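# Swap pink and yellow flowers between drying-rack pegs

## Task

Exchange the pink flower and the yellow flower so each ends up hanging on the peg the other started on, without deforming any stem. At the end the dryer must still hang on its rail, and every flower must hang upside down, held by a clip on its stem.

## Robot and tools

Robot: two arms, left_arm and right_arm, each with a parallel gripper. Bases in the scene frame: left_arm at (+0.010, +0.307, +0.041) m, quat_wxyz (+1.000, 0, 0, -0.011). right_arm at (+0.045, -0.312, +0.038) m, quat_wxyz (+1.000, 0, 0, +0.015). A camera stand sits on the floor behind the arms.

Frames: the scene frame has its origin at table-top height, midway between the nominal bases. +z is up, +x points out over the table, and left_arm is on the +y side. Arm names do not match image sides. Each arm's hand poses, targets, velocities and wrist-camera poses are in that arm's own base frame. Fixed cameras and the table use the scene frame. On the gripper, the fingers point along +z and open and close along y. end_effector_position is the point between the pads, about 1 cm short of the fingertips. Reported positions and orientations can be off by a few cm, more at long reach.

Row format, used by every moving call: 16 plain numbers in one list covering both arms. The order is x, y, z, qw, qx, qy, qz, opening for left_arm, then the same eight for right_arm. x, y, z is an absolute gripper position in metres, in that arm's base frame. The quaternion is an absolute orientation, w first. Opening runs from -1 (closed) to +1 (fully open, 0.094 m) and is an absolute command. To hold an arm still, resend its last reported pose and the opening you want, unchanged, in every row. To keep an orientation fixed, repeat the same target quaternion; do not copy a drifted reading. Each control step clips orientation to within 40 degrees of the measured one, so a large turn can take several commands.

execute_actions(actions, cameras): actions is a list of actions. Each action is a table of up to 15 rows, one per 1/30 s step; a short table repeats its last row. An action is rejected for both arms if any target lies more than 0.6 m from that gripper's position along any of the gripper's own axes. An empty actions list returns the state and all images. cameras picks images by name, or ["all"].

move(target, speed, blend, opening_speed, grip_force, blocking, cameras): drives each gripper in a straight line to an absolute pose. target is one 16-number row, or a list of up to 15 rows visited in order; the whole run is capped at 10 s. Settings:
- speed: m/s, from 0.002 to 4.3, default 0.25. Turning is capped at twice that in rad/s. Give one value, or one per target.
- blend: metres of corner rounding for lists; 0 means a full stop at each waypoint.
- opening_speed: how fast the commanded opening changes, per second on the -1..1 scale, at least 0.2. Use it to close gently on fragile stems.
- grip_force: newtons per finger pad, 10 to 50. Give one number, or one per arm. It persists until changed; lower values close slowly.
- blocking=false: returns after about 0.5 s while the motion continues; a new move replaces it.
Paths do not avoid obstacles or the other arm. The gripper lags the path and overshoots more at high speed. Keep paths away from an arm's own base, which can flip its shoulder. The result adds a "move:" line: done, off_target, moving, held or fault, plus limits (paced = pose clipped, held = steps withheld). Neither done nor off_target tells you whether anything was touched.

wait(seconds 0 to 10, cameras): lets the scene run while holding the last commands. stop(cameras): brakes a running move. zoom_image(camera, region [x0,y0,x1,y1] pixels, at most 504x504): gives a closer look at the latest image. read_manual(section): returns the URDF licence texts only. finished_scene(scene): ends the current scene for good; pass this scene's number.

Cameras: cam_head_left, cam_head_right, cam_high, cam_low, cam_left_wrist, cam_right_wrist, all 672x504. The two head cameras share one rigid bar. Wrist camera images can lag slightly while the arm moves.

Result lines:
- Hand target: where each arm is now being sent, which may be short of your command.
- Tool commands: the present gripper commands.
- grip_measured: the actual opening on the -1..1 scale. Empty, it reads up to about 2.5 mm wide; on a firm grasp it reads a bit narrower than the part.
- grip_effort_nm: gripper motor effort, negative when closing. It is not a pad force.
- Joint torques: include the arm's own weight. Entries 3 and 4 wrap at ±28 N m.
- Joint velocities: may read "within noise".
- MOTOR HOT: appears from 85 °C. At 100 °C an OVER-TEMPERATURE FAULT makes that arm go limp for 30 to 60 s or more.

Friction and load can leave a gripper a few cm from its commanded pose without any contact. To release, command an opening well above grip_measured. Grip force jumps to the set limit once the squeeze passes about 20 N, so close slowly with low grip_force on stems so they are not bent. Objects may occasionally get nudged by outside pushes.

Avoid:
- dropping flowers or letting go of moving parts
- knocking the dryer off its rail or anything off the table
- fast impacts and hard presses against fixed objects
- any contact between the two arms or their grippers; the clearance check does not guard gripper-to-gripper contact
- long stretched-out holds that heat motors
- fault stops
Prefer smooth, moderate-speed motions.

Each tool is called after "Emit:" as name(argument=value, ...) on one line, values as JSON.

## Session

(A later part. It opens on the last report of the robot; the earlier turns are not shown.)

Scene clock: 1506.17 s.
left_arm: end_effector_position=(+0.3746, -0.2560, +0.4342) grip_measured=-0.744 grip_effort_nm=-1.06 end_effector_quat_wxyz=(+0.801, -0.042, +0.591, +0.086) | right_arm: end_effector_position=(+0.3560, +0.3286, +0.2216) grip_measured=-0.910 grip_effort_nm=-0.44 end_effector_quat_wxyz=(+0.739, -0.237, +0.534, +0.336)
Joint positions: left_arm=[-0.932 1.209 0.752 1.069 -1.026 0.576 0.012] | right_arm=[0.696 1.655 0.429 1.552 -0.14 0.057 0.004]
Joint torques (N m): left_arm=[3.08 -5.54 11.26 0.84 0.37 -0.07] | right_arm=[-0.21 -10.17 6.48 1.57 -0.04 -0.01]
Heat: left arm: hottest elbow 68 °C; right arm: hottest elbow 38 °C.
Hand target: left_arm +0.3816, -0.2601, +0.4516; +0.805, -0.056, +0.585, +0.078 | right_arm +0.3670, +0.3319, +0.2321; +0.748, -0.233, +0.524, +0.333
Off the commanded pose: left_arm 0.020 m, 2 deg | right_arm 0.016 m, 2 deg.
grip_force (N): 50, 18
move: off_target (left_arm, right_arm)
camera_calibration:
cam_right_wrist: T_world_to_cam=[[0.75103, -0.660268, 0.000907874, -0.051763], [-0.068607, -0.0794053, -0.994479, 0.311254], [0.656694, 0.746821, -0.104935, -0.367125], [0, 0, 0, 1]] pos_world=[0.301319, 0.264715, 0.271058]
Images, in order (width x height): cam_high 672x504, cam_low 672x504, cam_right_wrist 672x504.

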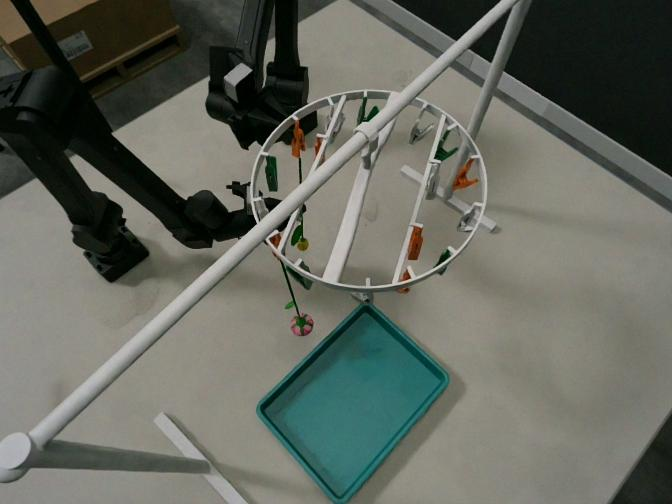

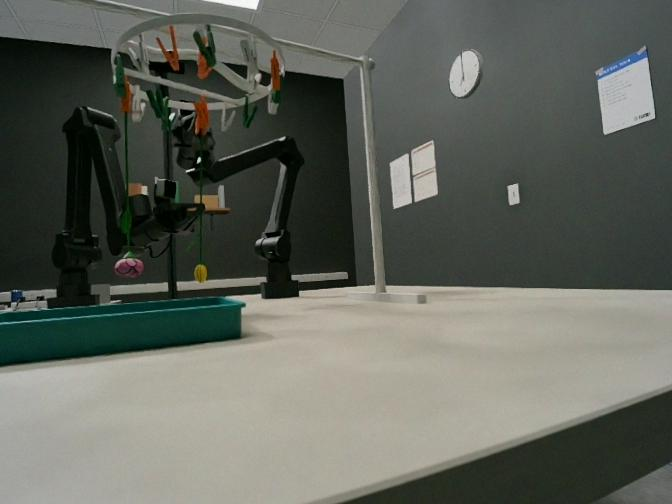

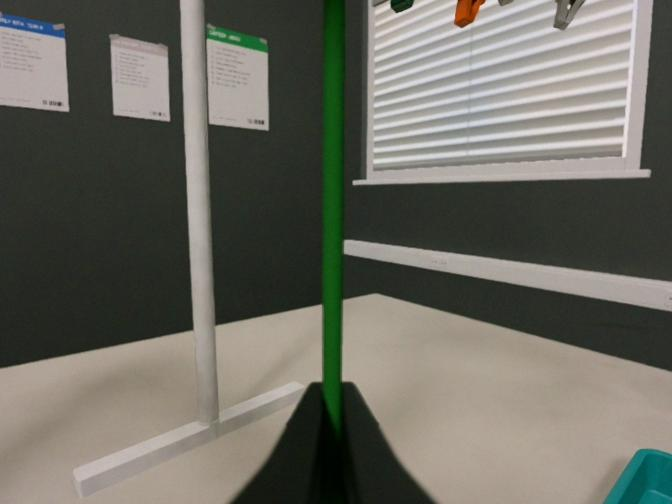

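Emit:
move(target=[[0.3825,-0.2606,0.4520,0.8053,-0.0563,0.5851,0.0775,-0.85,0.3675,0.3325,0.2440,0.7483,-0.2333,0.5240,0.3332,-1.0]], speed=0.03, cameras=["cam_low","cam_high"])

Emit:
zoom_image(camera="cam_low", region=[185, 100, 225, 150])

Emit:
zoom_image(camera="cam_high", region=[280, 130, 315, 170])

Scene clock: 1512.53 s.
left_arm: end_effector_position=(+0.3746, -0.2560, +0.4342) grip_measured=-0.744 grip_effort_nm=-1.06 end_effector_quat_wxyz=(+0.801, -0.042, +0.591, +0.086) | right_arm: end_effector_position=(+0.3574, +0.3296, +0.2308) grip_measured=-0.910 grip_effort_nm=-0.44 end_effector_quat_wxyz=(+0.738, -0.237, +0.536, +0.336)
Joint positions: left_arm=[-0.932 1.209 0.752 1.069 -1.026 0.576 0.012] | right_arm=[0.696 1.614 0.435 1.502 -0.14 0.057 0.004]
Joint torques (N m): left_arm=[3.08 -5.54 11.26 0.84 0.37 -0.07] | right_arm=[-0.09 -10.4 6.68 1.48 -0.03 -0.02]
Heat: left arm: hottest elbow 68 °C; right arm: hottest elbow 38 °C.
Hand target: left_arm +0.3816, -0.2601, +0.4516; +0.805, -0.056, +0.585, +0.078 | right_arm +0.3670, +0.3320, +0.2441; +0.748, -0.233, +0.524, +0.333
Off the commanded pose: left_arm 0.020 m, 2 deg | right_arm 0.017 m, 2 deg.
grip_force (N): 50, 18
move: off_target (left_arm, right_arm)
Images, in order (width x height): cam_high 672x504, cam_low 672x504.

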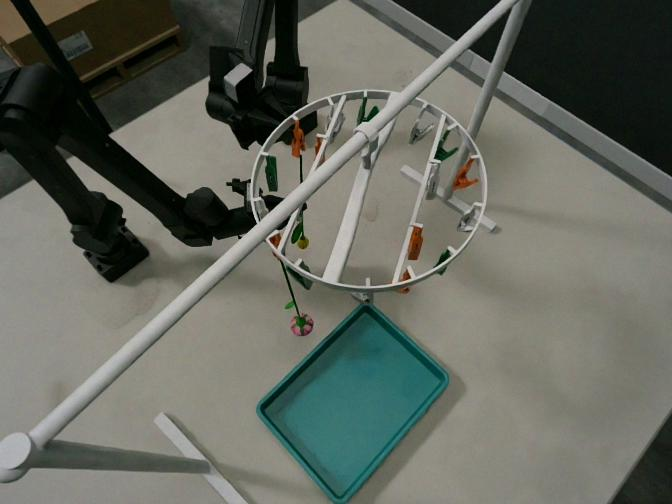

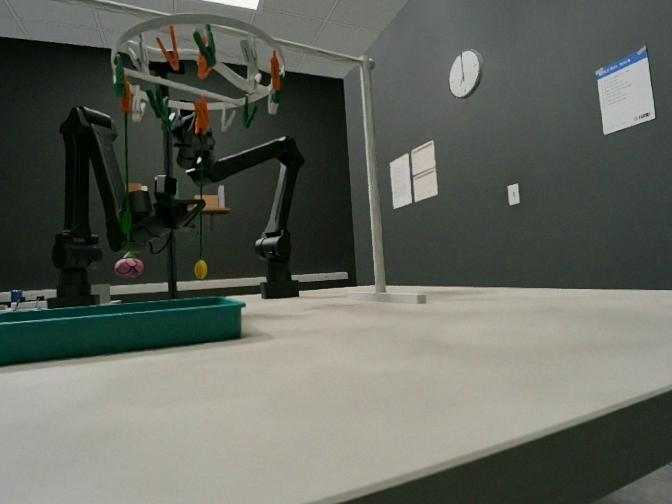

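Scaled by 10.080 from the camera's 672x504 image, which has a finer 960x720 frame.

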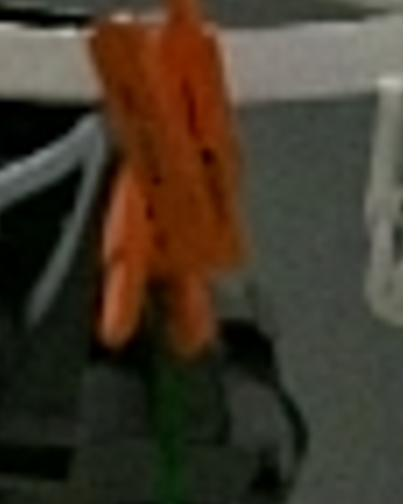

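Scaled by 12.600 from the camera's 672x504 image, which has a finer 960x720 frame.

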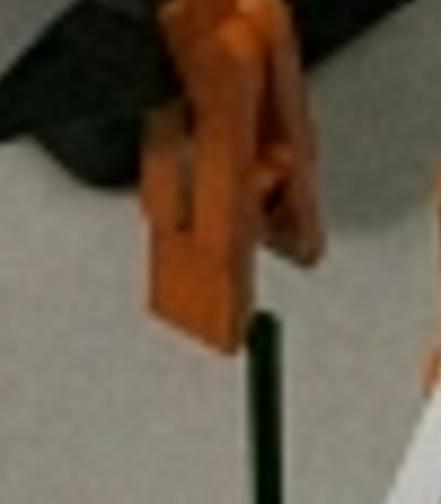

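Emit:
move(target=[[0.3825,-0.2606,0.4520,0.8053,-0.0563,0.5851,0.0775,-0.85,0.3668,0.3290,0.2440,0.7483,-0.2333,0.5240,0.3332,-1.0],[0.3825,-0.2606,0.4520,0.8053,-0.0563,0.5851,0.0775,-0.85,0.3668,0.3290,0.2490,0.7483,-0.2333,0.5240,0.3332,-1.0]], speed=0.03, blend=0.002, cameras=["cam_low","cam_high"])

Emit:
zoom_image(camera="cam_low", region=[185, 100, 225, 150])

Emit:
zoom_image(camera="cam_high", region=[280, 130, 315, 170])

Scene clock: 1523.53 s.
left_arm: end_effector_position=(+0.3746, -0.2560, +0.4342) grip_measured=-0.744 grip_effort_nm=-1.06 end_effector_quat_wxyz=(+0.801, -0.042, +0.591, +0.086) | right_arm: end_effector_position=(+0.3579, +0.3275, +0.2370) grip_measured=-0.910 grip_effort_nm=-0.44 end_effector_quat_wxyz=(+0.739, -0.237, +0.534, +0.335)
Joint positions: left_arm=[-0.932 1.209 0.752 1.069 -1.026 0.576 0.012] | right_arm=[0.69 1.591 0.435 1.483 -0.147 0.057 0.004]
Joint torques (N m): left_arm=[3.14 -5.48 11.26 0.85 0.37 -0.07] | right_arm=[-0.03 -10.29 6.54 1.58 -0.05 0]
Heat: left arm: hottest elbow 69 °C; right arm: hottest elbow 38 °C.
Hand target: left_arm +0.3816, -0.2601, +0.4516; +0.805, -0.056, +0.585, +0.078 | right_arm +0.3665, +0.3287, +0.2489; +0.748, -0.233, +0.524, +0.333
Off the commanded pose: left_arm 0.020 m, 2 deg | right_arm 0.015 m, 2 deg.
grip_force (N): 50, 18
move: off_target (left_arm, right_arm); blend cut to 0.0015 m at target 1
Images, in order (width x height): cam_high 672x504, cam_low 672x504.

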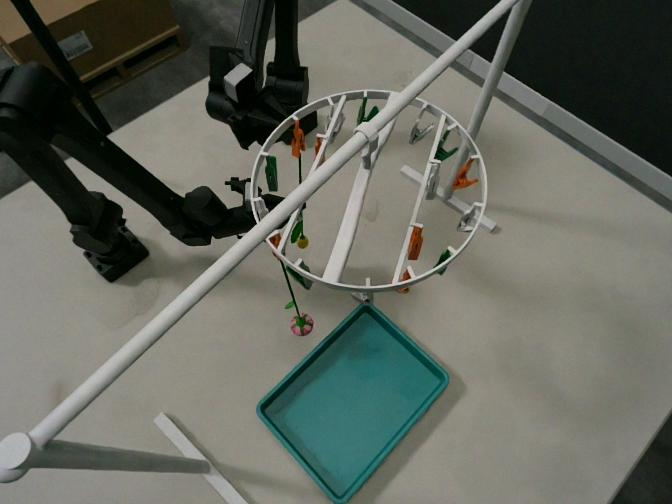

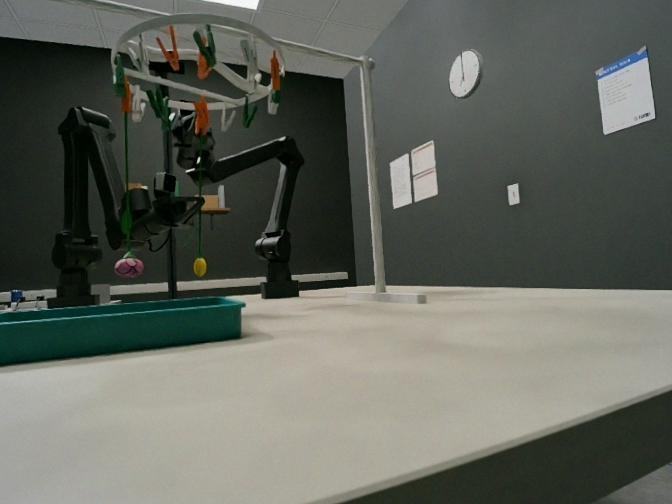

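Scaled by 10.080 from the camera's 672x504 image, which has a finer 960x720 frame.

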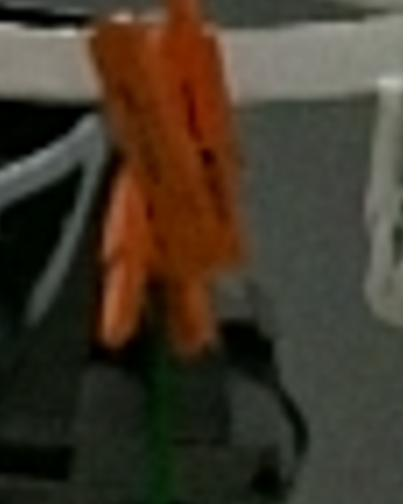

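Scaled by 12.600 from the camera's 672x504 image, which has a finer 960x720 frame.

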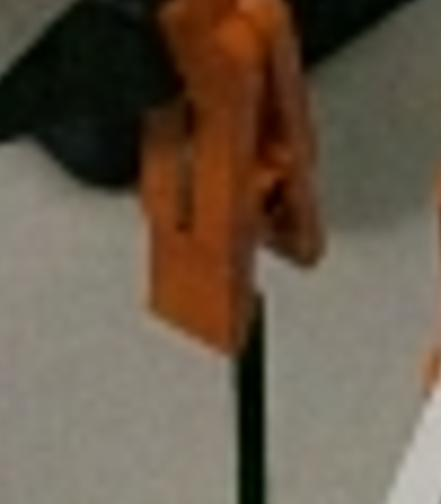

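Emit:
move(target=[[0.3825,-0.2606,0.4520,0.8053,-0.0563,0.5851,0.0775,-0.85,0.3662,0.3278,0.2630,0.7483,-0.2333,0.5240,0.3332,-1.0]], speed=0.03, cameras=["cam_low","cam_high","cam_left_wrist"])

Emit:
zoom_image(camera="cam_low", region=[185, 100, 225, 150])

Emit:
zoom_image(camera="cam_high", region=[280, 130, 315, 170])

Scene clock: 1528.73 s.
left_arm: end_effector_position=(+0.3746, -0.2560, +0.4342) grip_measured=-0.744 grip_effort_nm=-1.06 end_effector_quat_wxyz=(+0.801, -0.042, +0.591, +0.086) | right_arm: end_effector_position=(+0.3567, +0.3261, +0.2496) grip_measured=-0.910 grip_effort_nm=-0.44 end_effector_quat_wxyz=(+0.739, -0.238, +0.534, +0.335)
Joint positions: left_arm=[-0.932 1.209 0.752 1.069 -1.026 0.576 0.012] | right_arm=[0.688 1.534 0.435 1.424 -0.148 0.057 0.004]
Joint torques (N m): left_arm=[3.08 -5.48 11.28 0.85 0.37 -0.07] | right_arm=[-0.21 -9.88 7.15 1.52 -0.04 0]
Heat: left arm: hottest elbow 69 °C; right arm: hottest elbow 38 °C.
Hand target: left_arm +0.3816, -0.2601, +0.4516; +0.805, -0.056, +0.585, +0.078 | right_arm +0.3657, +0.3275, +0.2630; +0.748, -0.233, +0.524, +0.333
Off the commanded pose: left_arm 0.020 m, 2 deg | right_arm 0.017 m, 2 deg.
grip_force (N): 50, 18
move: off_target (left_arm, right_arm)
camera_calibration:
cam_left_wrist: T_world_to_cam=[[0.195723, -0.979617, -0.0452066, -0.304566], [-0.137453, 0.0182389, -0.99034, 0.523917], [0.970978, 0.200047, -0.131082, -0.163281], [0, 0, 0, 1]] pos_world=[0.290167, -0.27525, 0.483684]
Images, in order (width x height): cam_high 672x504, cam_low 672x504, cam_left_wrist 672x504.

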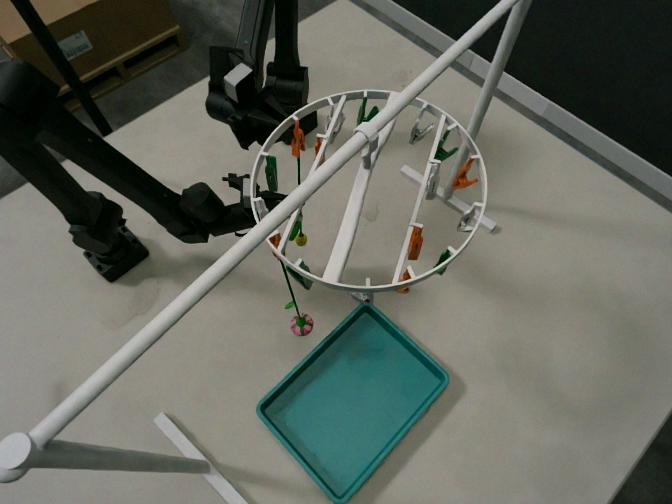

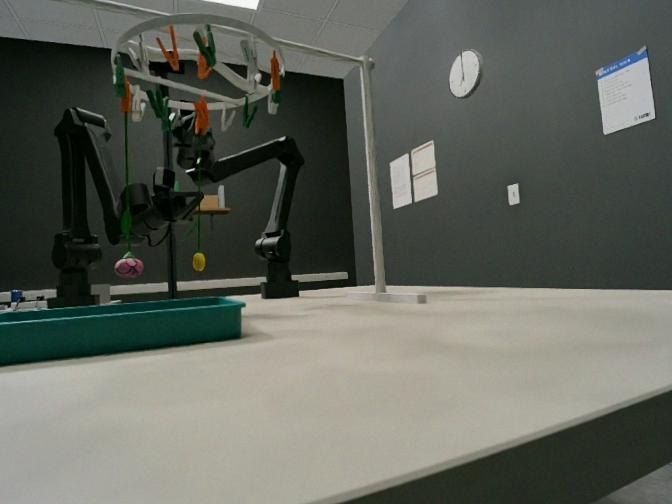

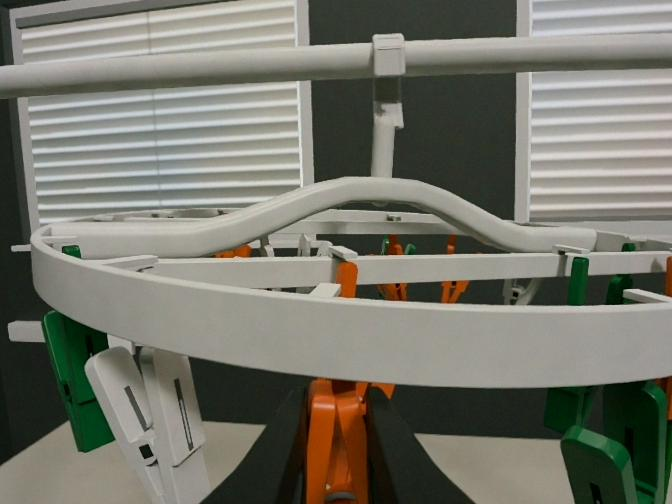

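Scaled by 10.080 from the camera's 672x504 image, which has a finer 960x720 frame.

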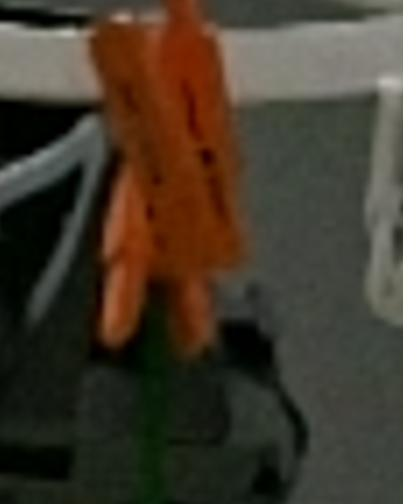

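Scaled by 12.600 from the camera's 672x504 image, which has a finer 960x720 frame.

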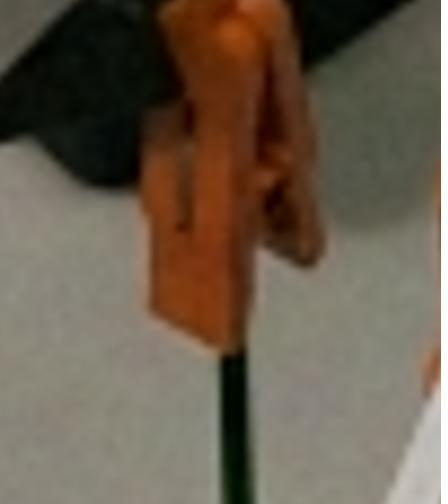

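Emit:
move(target=[[0.3825,-0.2606,0.4520,0.8053,-0.0563,0.5851,0.0775,-0.85,0.3672,0.3284,0.2672,0.7483,-0.2333,0.5240,0.3332,-1.0],[0.3825,-0.2606,0.4520,0.8053,-0.0563,0.5851,0.0775,0.05,0.3672,0.3284,0.2672,0.7483,-0.2333,0.5240,0.3332,-1.0]], speed=0.03, opening_speed=0.6, cameras=["cam_low","cam_high","cam_left_wrist"])

Emit:
zoom_image(camera="cam_low", region=[185, 100, 225, 150])

Emit:
zoom_image(camera="cam_high", region=[280, 130, 315, 170])

Emit:
zoom_image(camera="cam_left_wrist", region=[260, 360, 420, 504])

Scene clock: 1545.53 s.
left_arm: end_effector_position=(+0.3747, -0.2560, +0.4340) grip_measured=+0.048 grip_effort_nm=0.05 end_effector_quat_wxyz=(+0.801, -0.042, +0.591, +0.086) | right_arm: end_effector_position=(+0.3570, +0.3258, +0.2509) grip_measured=-0.910 grip_effort_nm=-0.44 end_effector_quat_wxyz=(+0.737, -0.238, +0.537, +0.334)
Joint positions: left_arm=[-0.932 1.209 0.752 1.068 -1.026 0.575 0.049] | right_arm=[0.687 1.521 0.435 1.405 -0.149 0.057 0.004]
Joint torques (N m): left_arm=[3.08 -5.54 11.26 0.9 0.36 -0.07] | right_arm=[-0.21 -9.99 7.56 1.57 -0.04 0.01]
Heat: left arm: hottest elbow 70 °C; right arm: hottest elbow 38 °C.
Hand target: left_arm +0.3816, -0.2600, +0.4517; +0.805, -0.056, +0.585, +0.077 | right_arm +0.3666, +0.3279, +0.2672; +0.748, -0.233, +0.524, +0.333
Off the commanded pose: left_arm 0.020 m, 2 deg | right_arm 0.019 m, 2 deg.
grip_force (N): 50, 18
move: off_target (left_arm, right_arm); target 2's new opening was sent with left_arm's hand 0.020 m and 2 deg from that target
camera_calibration:
cam_left_wrist: T_world_to_cam=[[0.195611, -0.979607, -0.0459077, -0.304313], [-0.138069, 0.0188361, -0.990243, 0.52413], [0.970914, 0.200041, -0.131569, -0.163118], [0, 0, 0, 1]] pos_world=[0.290267, -0.275349, 0.483585]
Images, in order (width x height): cam_high 672x504, cam_low 672x504, cam_left_wrist 672x504.

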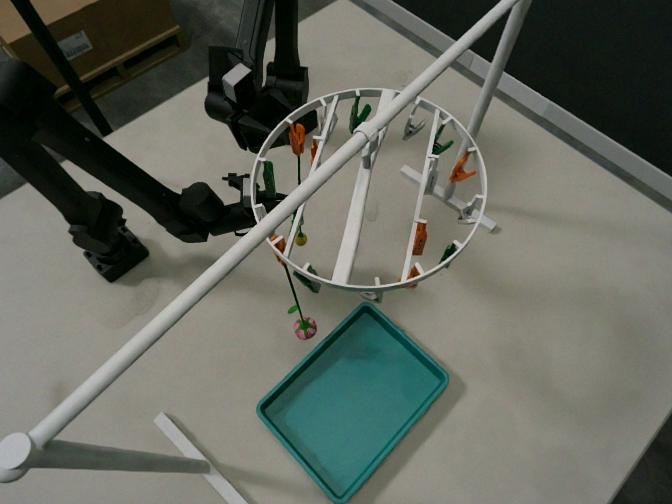

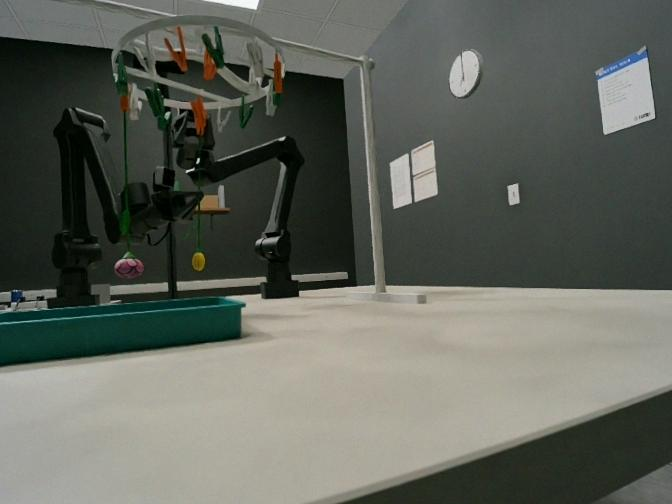

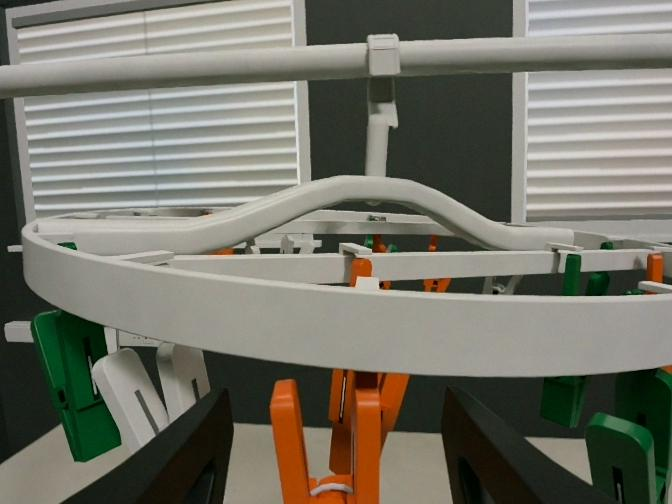

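Scaled by 10.080 from the camera's 672x504 image, which has a finer 960x720 frame.

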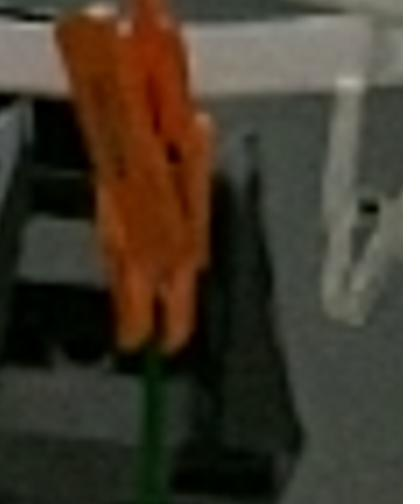

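Scaled by 12.600 from the camera's 672x504 image, which has a finer 960x720 frame.

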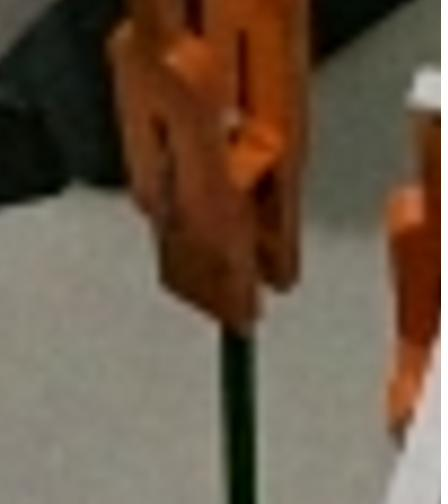

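Scaled by 3.150 from the camera's 672x504 image, which has a finer 960x720 frame.

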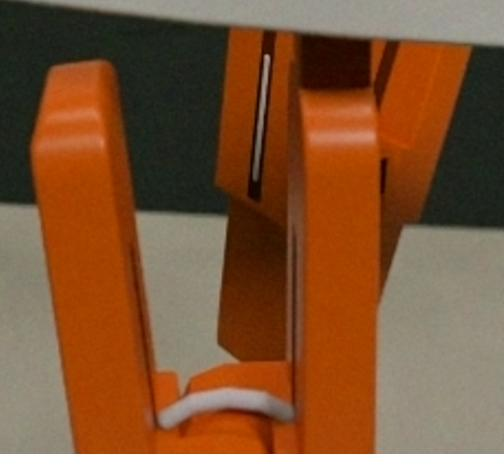

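Emit:
move(target=[[0.3190,-0.2730,0.4470,0.8053,-0.0563,0.5851,0.0775,0.05,0.3672,0.3284,0.2672,0.7483,-0.2333,0.5240,0.3332,-1.0]], speed=0.1, cameras=["cam_low","cam_high","cam_left_wrist","cam_head_left","cam_head_right"])

Emit:
zoom_image(camera="cam_left_wrist", region=[240, 340, 440, 504])

Scene clock: 1553.17 s.
left_arm: end_effector_position=(+0.3218, -0.2710, +0.4456) grip_measured=+0.048 grip_effort_nm=0.05 end_effector_quat_wxyz=(+0.804, -0.055, +0.586, +0.080) | right_arm: end_effector_position=(+0.3569, +0.3257, +0.2513) grip_measured=-0.910 grip_effort_nm=-0.44 end_effector_quat_wxyz=(+0.737, -0.238, +0.537, +0.334)
Joint positions: left_arm=[-1.085 1.209 0.743 1.308 -1.147 0.801 0.049] | right_arm=[0.687 1.52 0.435 1.405 -0.149 0.057 0.004]
Joint torques (N m): left_arm=[1.9 -6.01 7.6 1.52 0.34 0.15] | right_arm=[-0.15 -9.7 7.57 1.51 -0.05 0.01]
Heat: left arm: hottest elbow 69 °C; right arm: hottest elbow 38 °C.
Hand target: left_arm +0.3190, -0.2730, +0.4470; +0.805, -0.056, +0.585, +0.077 | right_arm +0.3666, +0.3279, +0.2671; +0.748, -0.233, +0.524, +0.333
Off the commanded pose: left_arm 0.004 m, 0 deg | right_arm 0.019 m, 2 deg.
grip_force (N): 50, 18
move: off_target (right_arm)
camera_calibration:
cam_left_wrist: T_world_to_cam=[[0.203026, -0.979038, -0.0162675, -0.323538], [-0.123408, -0.00910338, -0.992314, 0.51718], [0.971366, 0.203473, -0.122669, -0.110436], [0, 0, 0, 1]] pos_world=[0.236785, -0.289578, 0.494395]
Images, in order (width x height): cam_head_left 672x504, cam_head_right 672x504, cam_high 672x504, cam_low 672x504, cam_left_wrist 672x504.

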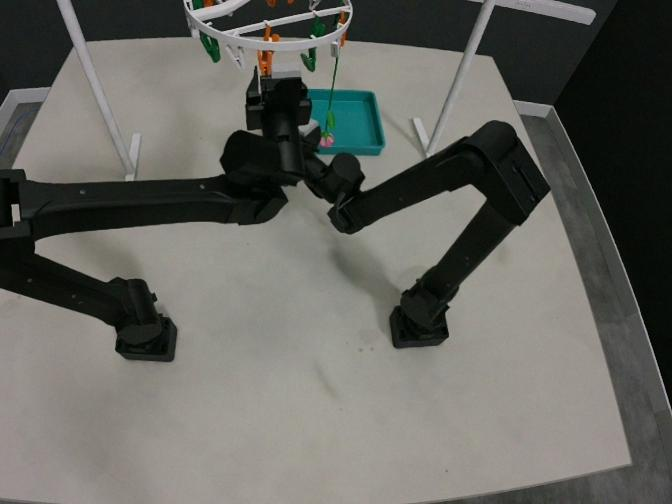

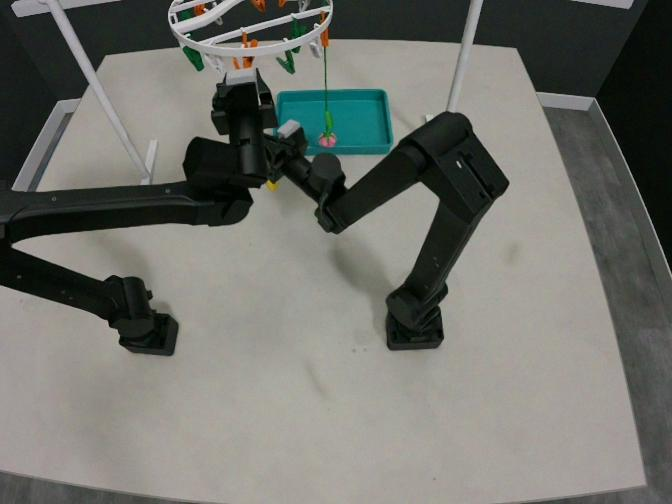

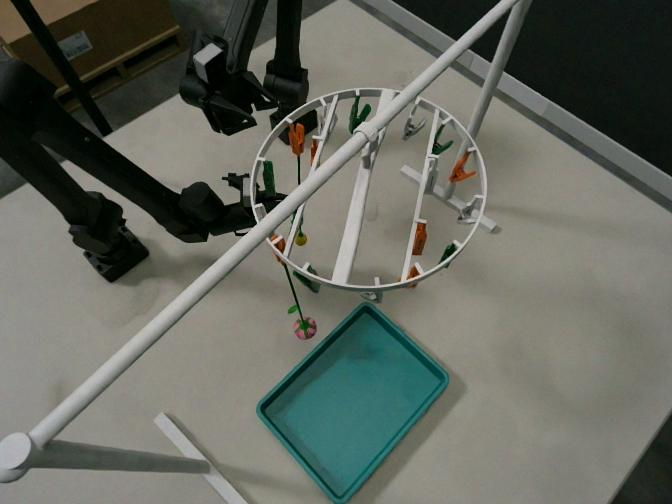

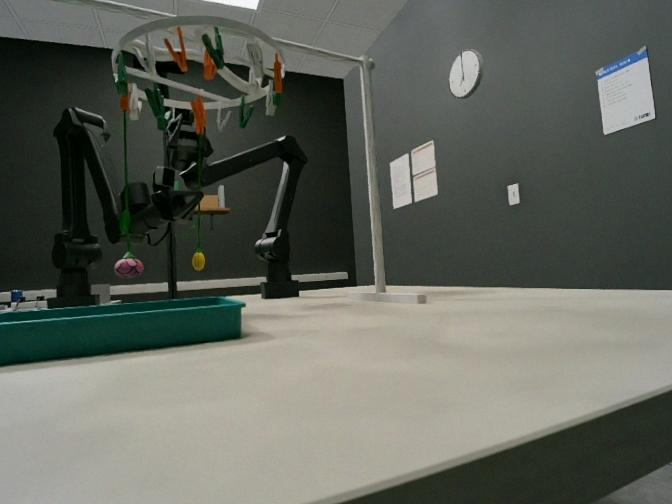

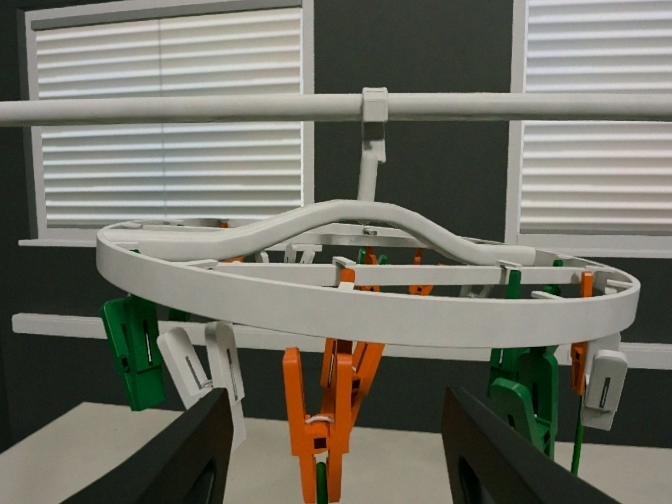

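Scaled by 2.520 from the camera's 672x504 image, which has a finer 960x720 frame.

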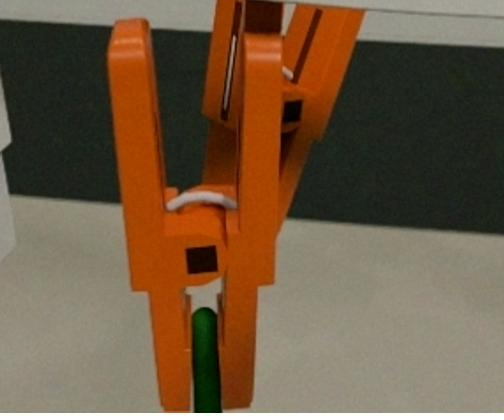

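Emit:
move(target=[[0.3190,-0.2730,0.4470,0.8053,-0.0563,0.5851,0.0775,0.05,0.3672,0.3284,0.2672,0.7483,-0.2333,0.5240,0.3332,-0.8],[0.3190,-0.2730,0.4470,0.8053,-0.0563,0.5851,0.0775,0.05,0.3672,0.3284,0.2672,0.7483,-0.2333,0.5240,0.3332,-0.3]], speed=0.05, opening_speed=0.4, cameras=["cam_left_wrist","cam_right_wrist","cam_low"])

Emit:
zoom_image(camera="cam_left_wrist", region=[240, 340, 440, 504])

Scene clock: 1566.07 s.
left_arm: end_effector_position=(+0.3218, -0.2710, +0.4456) grip_measured=+0.048 grip_effort_nm=0.05 end_effector_quat_wxyz=(+0.804, -0.055, +0.586, +0.081) | right_arm: end_effector_position=(+0.3569, +0.3257, +0.2514) grip_measured=-0.302 grip_effort_nm=0.08 end_effector_quat_wxyz=(+0.737, -0.238, +0.537, +0.334)
Joint positions: left_arm=[-1.085 1.209 0.743 1.308 -1.147 0.802 0.049] | right_arm=[0.687 1.52 0.435 1.405 -0.149 0.057 0.033]
Joint torques (N m): left_arm=[1.85 -5.95 7.61 1.58 0.34 0.18] | right_arm=[-0.09 -9.76 7.58 1.55 -0.05 0.01]
Heat: left arm: hottest elbow 64 °C; right arm: hottest elbow 38 °C.
Hand target: left_arm +0.3190, -0.2730, +0.4470; +0.805, -0.056, +0.585, +0.077 | right_arm +0.3666, +0.3279, +0.2671; +0.748, -0.233, +0.524, +0.333
Off the commanded pose: left_arm 0.004 m, 0 deg | right_arm 0.019 m, 2 deg.
grip_force (N): 50, 18
move: off_target (right_arm); target 2's new opening was sent with right_arm's hand 0.019 m and 2 deg from that target
camera_calibration:
cam_left_wrist: T_world_to_cam=[[0.203407, -0.978941, -0.0173377, -0.323169], [-0.12352, -0.0080908, -0.992309, 0.517495], [0.971272, 0.203984, -0.122564, -0.110298], [0, 0, 0, 1]] pos_world=[0.236785, -0.289678, 0.494394]
cam_right_wrist: T_world_to_cam=[[0.750479, -0.66089, 0.00244316, -0.0543256], [-0.0725002, -0.0860016, -0.993654, 0.344011], [0.656906, 0.745539, -0.112457, -0.360186], [0, 0, 0, 1]] pos_world=[0.30232, 0.262215, 0.301455]
Images, in order (width x height): cam_low 672x504, cam_left_wrist 672x504, cam_right_wrist 672x504.

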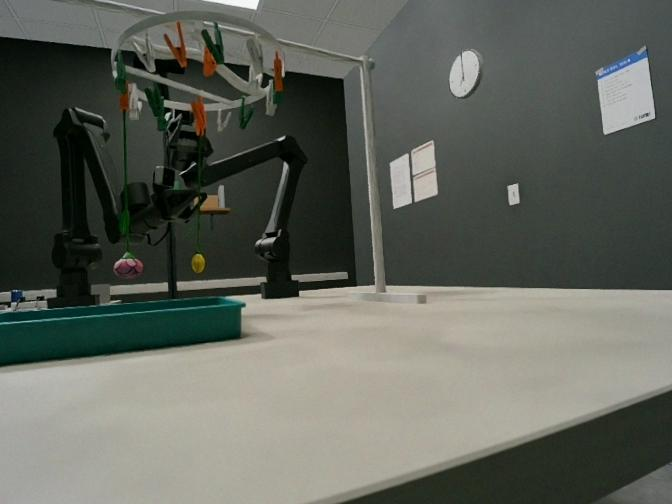

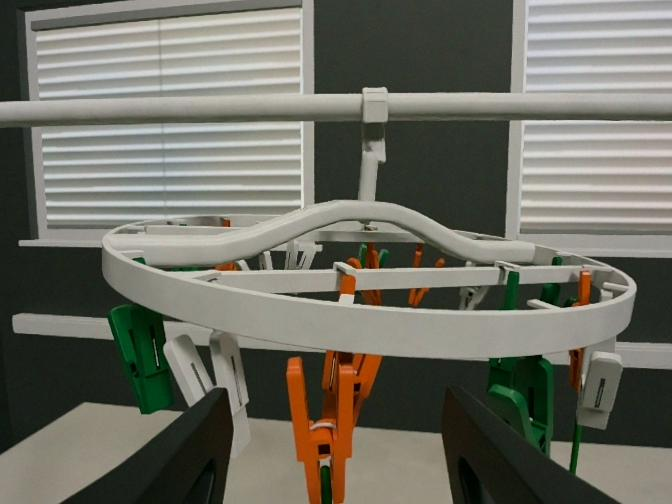

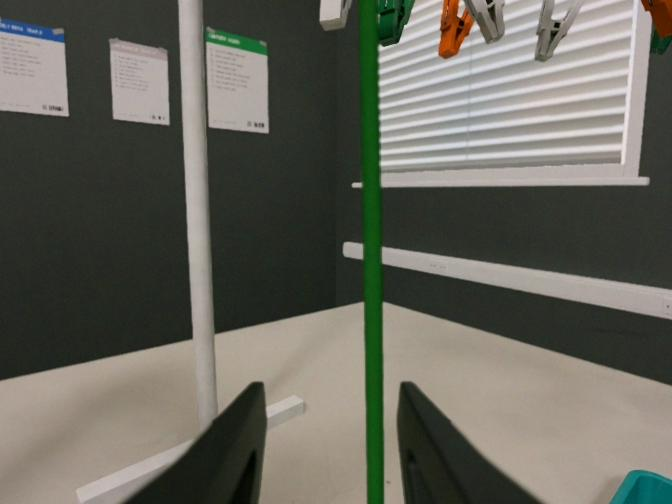

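Scaled by 2.520 from the camera's 672x504 image, which has a finer 960x720 frame.

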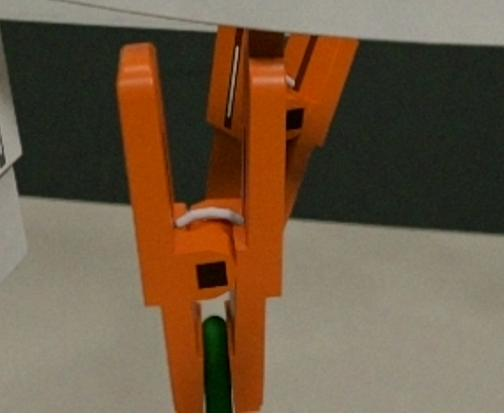

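Emit:
move(target=[[0.3190,-0.2730,0.4470,0.8053,-0.0563,0.5851,0.0775,0.05,0.3672,0.3284,0.2672,0.7483,-0.2333,0.5240,0.3332,0.3],[0.3190,-0.2730,0.4470,0.8053,-0.0563,0.5851,0.0775,0.05,0.2990,0.2510,0.2580,0.7483,-0.2333,0.5240,0.3332,0.3]], speed=0.07, opening_speed=0.8, cameras=["all"])

Emit:
zoom_image(camera="cam_high", region=[220, 80, 400, 350])

Scene clock: 1573.30 s.
left_arm: end_effector_position=(+0.3218, -0.2710, +0.4456) grip_measured=+0.048 grip_effort_nm=0.05 end_effector_quat_wxyz=(+0.804, -0.055, +0.586, +0.081) | right_arm: end_effector_position=(+0.3005, +0.2567, +0.2570) grip_measured=+0.299 grip_effort_nm=0.08 end_effector_quat_wxyz=(+0.747, -0.240, +0.524, +0.330)
Joint positions: left_arm=[-1.085 1.209 0.743 1.308 -1.147 0.802 0.049] | right_arm=[0.612 1.312 0.213 1.449 -0.219 0.065 0.061]
Joint torques (N m): left_arm=[1.85 -5.95 7.62 1.55 0.33 0.18] | right_arm=[-0.26 -5.19 4.1 2.36 -0.03 0.2]
Heat: left arm: hottest elbow 62 °C; right arm: hottest elbow 38 °C.
Hand target: left_arm +0.3190, -0.2730, +0.4470; +0.805, -0.056, +0.585, +0.077 | right_arm +0.2989, +0.2512, +0.2579; +0.748, -0.233, +0.524, +0.333
Off the commanded pose: left_arm 0.004 m, 0 deg | right_arm 0.006 m, 1 deg.
grip_force (N): 50, 18
move: done
camera_calibration:
cam_left_wrist: T_world_to_cam=[[0.203407, -0.978941, -0.0173377, -0.323169], [-0.12352, -0.0080908, -0.992309, 0.517495], [0.971272, 0.203984, -0.122564, -0.110298], [0, 0, 0, 1]] pos_world=[0.236785, -0.289678, 0.494394]
cam_right_wrist: T_world_to_cam=[[0.74631, -0.665169, 0.0239026, -0.0606738], [-0.0404807, -0.0812052, -0.995875, 0.329318], [0.664366, 0.742264, -0.0875308, -0.278907], [0, 0, 0, 1]] pos_world=[0.243909, 0.193407, 0.304996]

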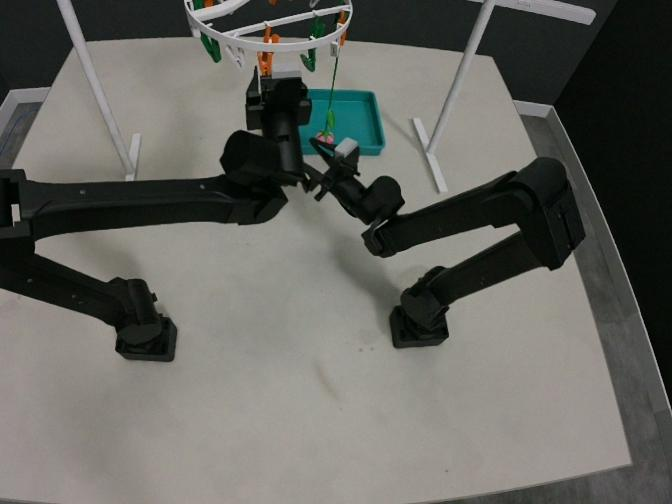

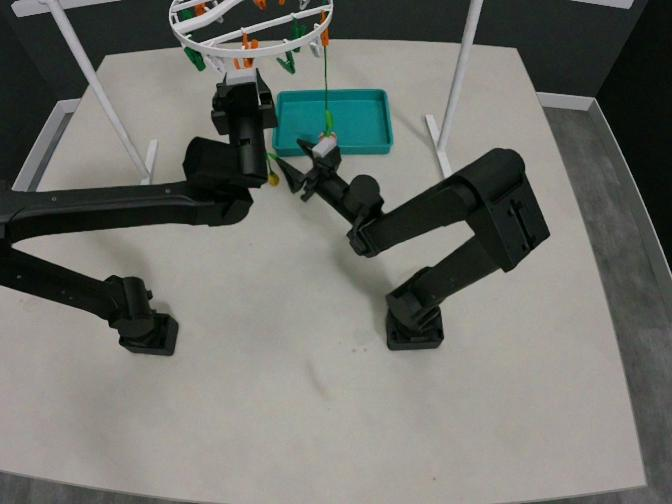

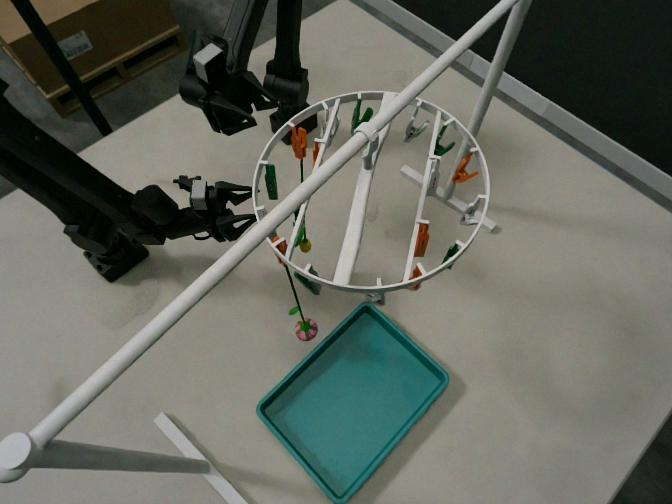

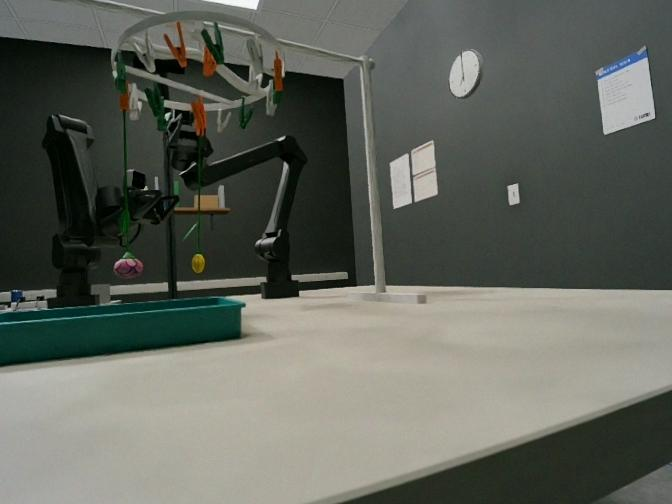

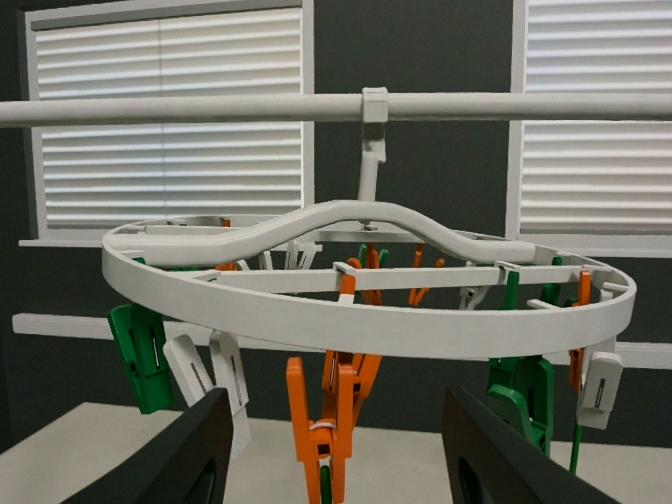

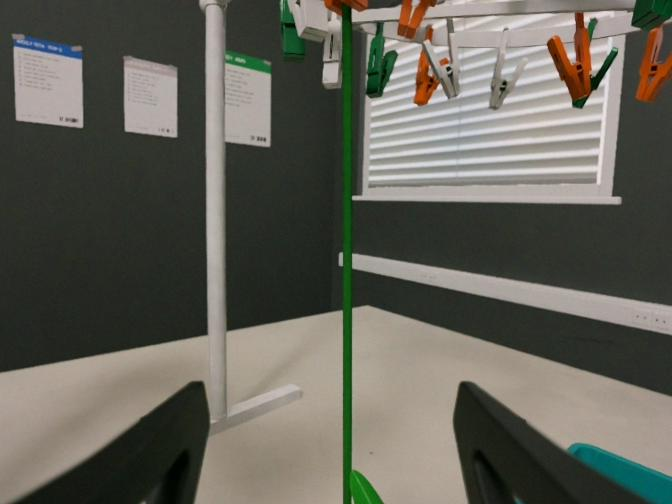

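Scaled by 1.867 from the camera's 672x504 image, which has a finer 960x720 frame.

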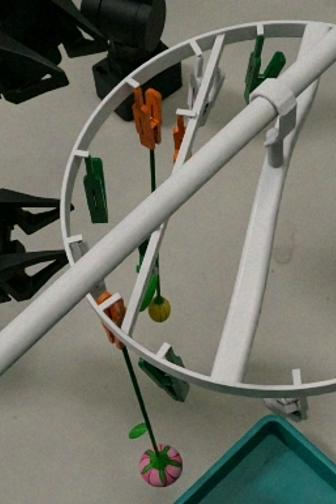

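Emit:
finished_scene(scene=1)

The scene is finished: the task was done.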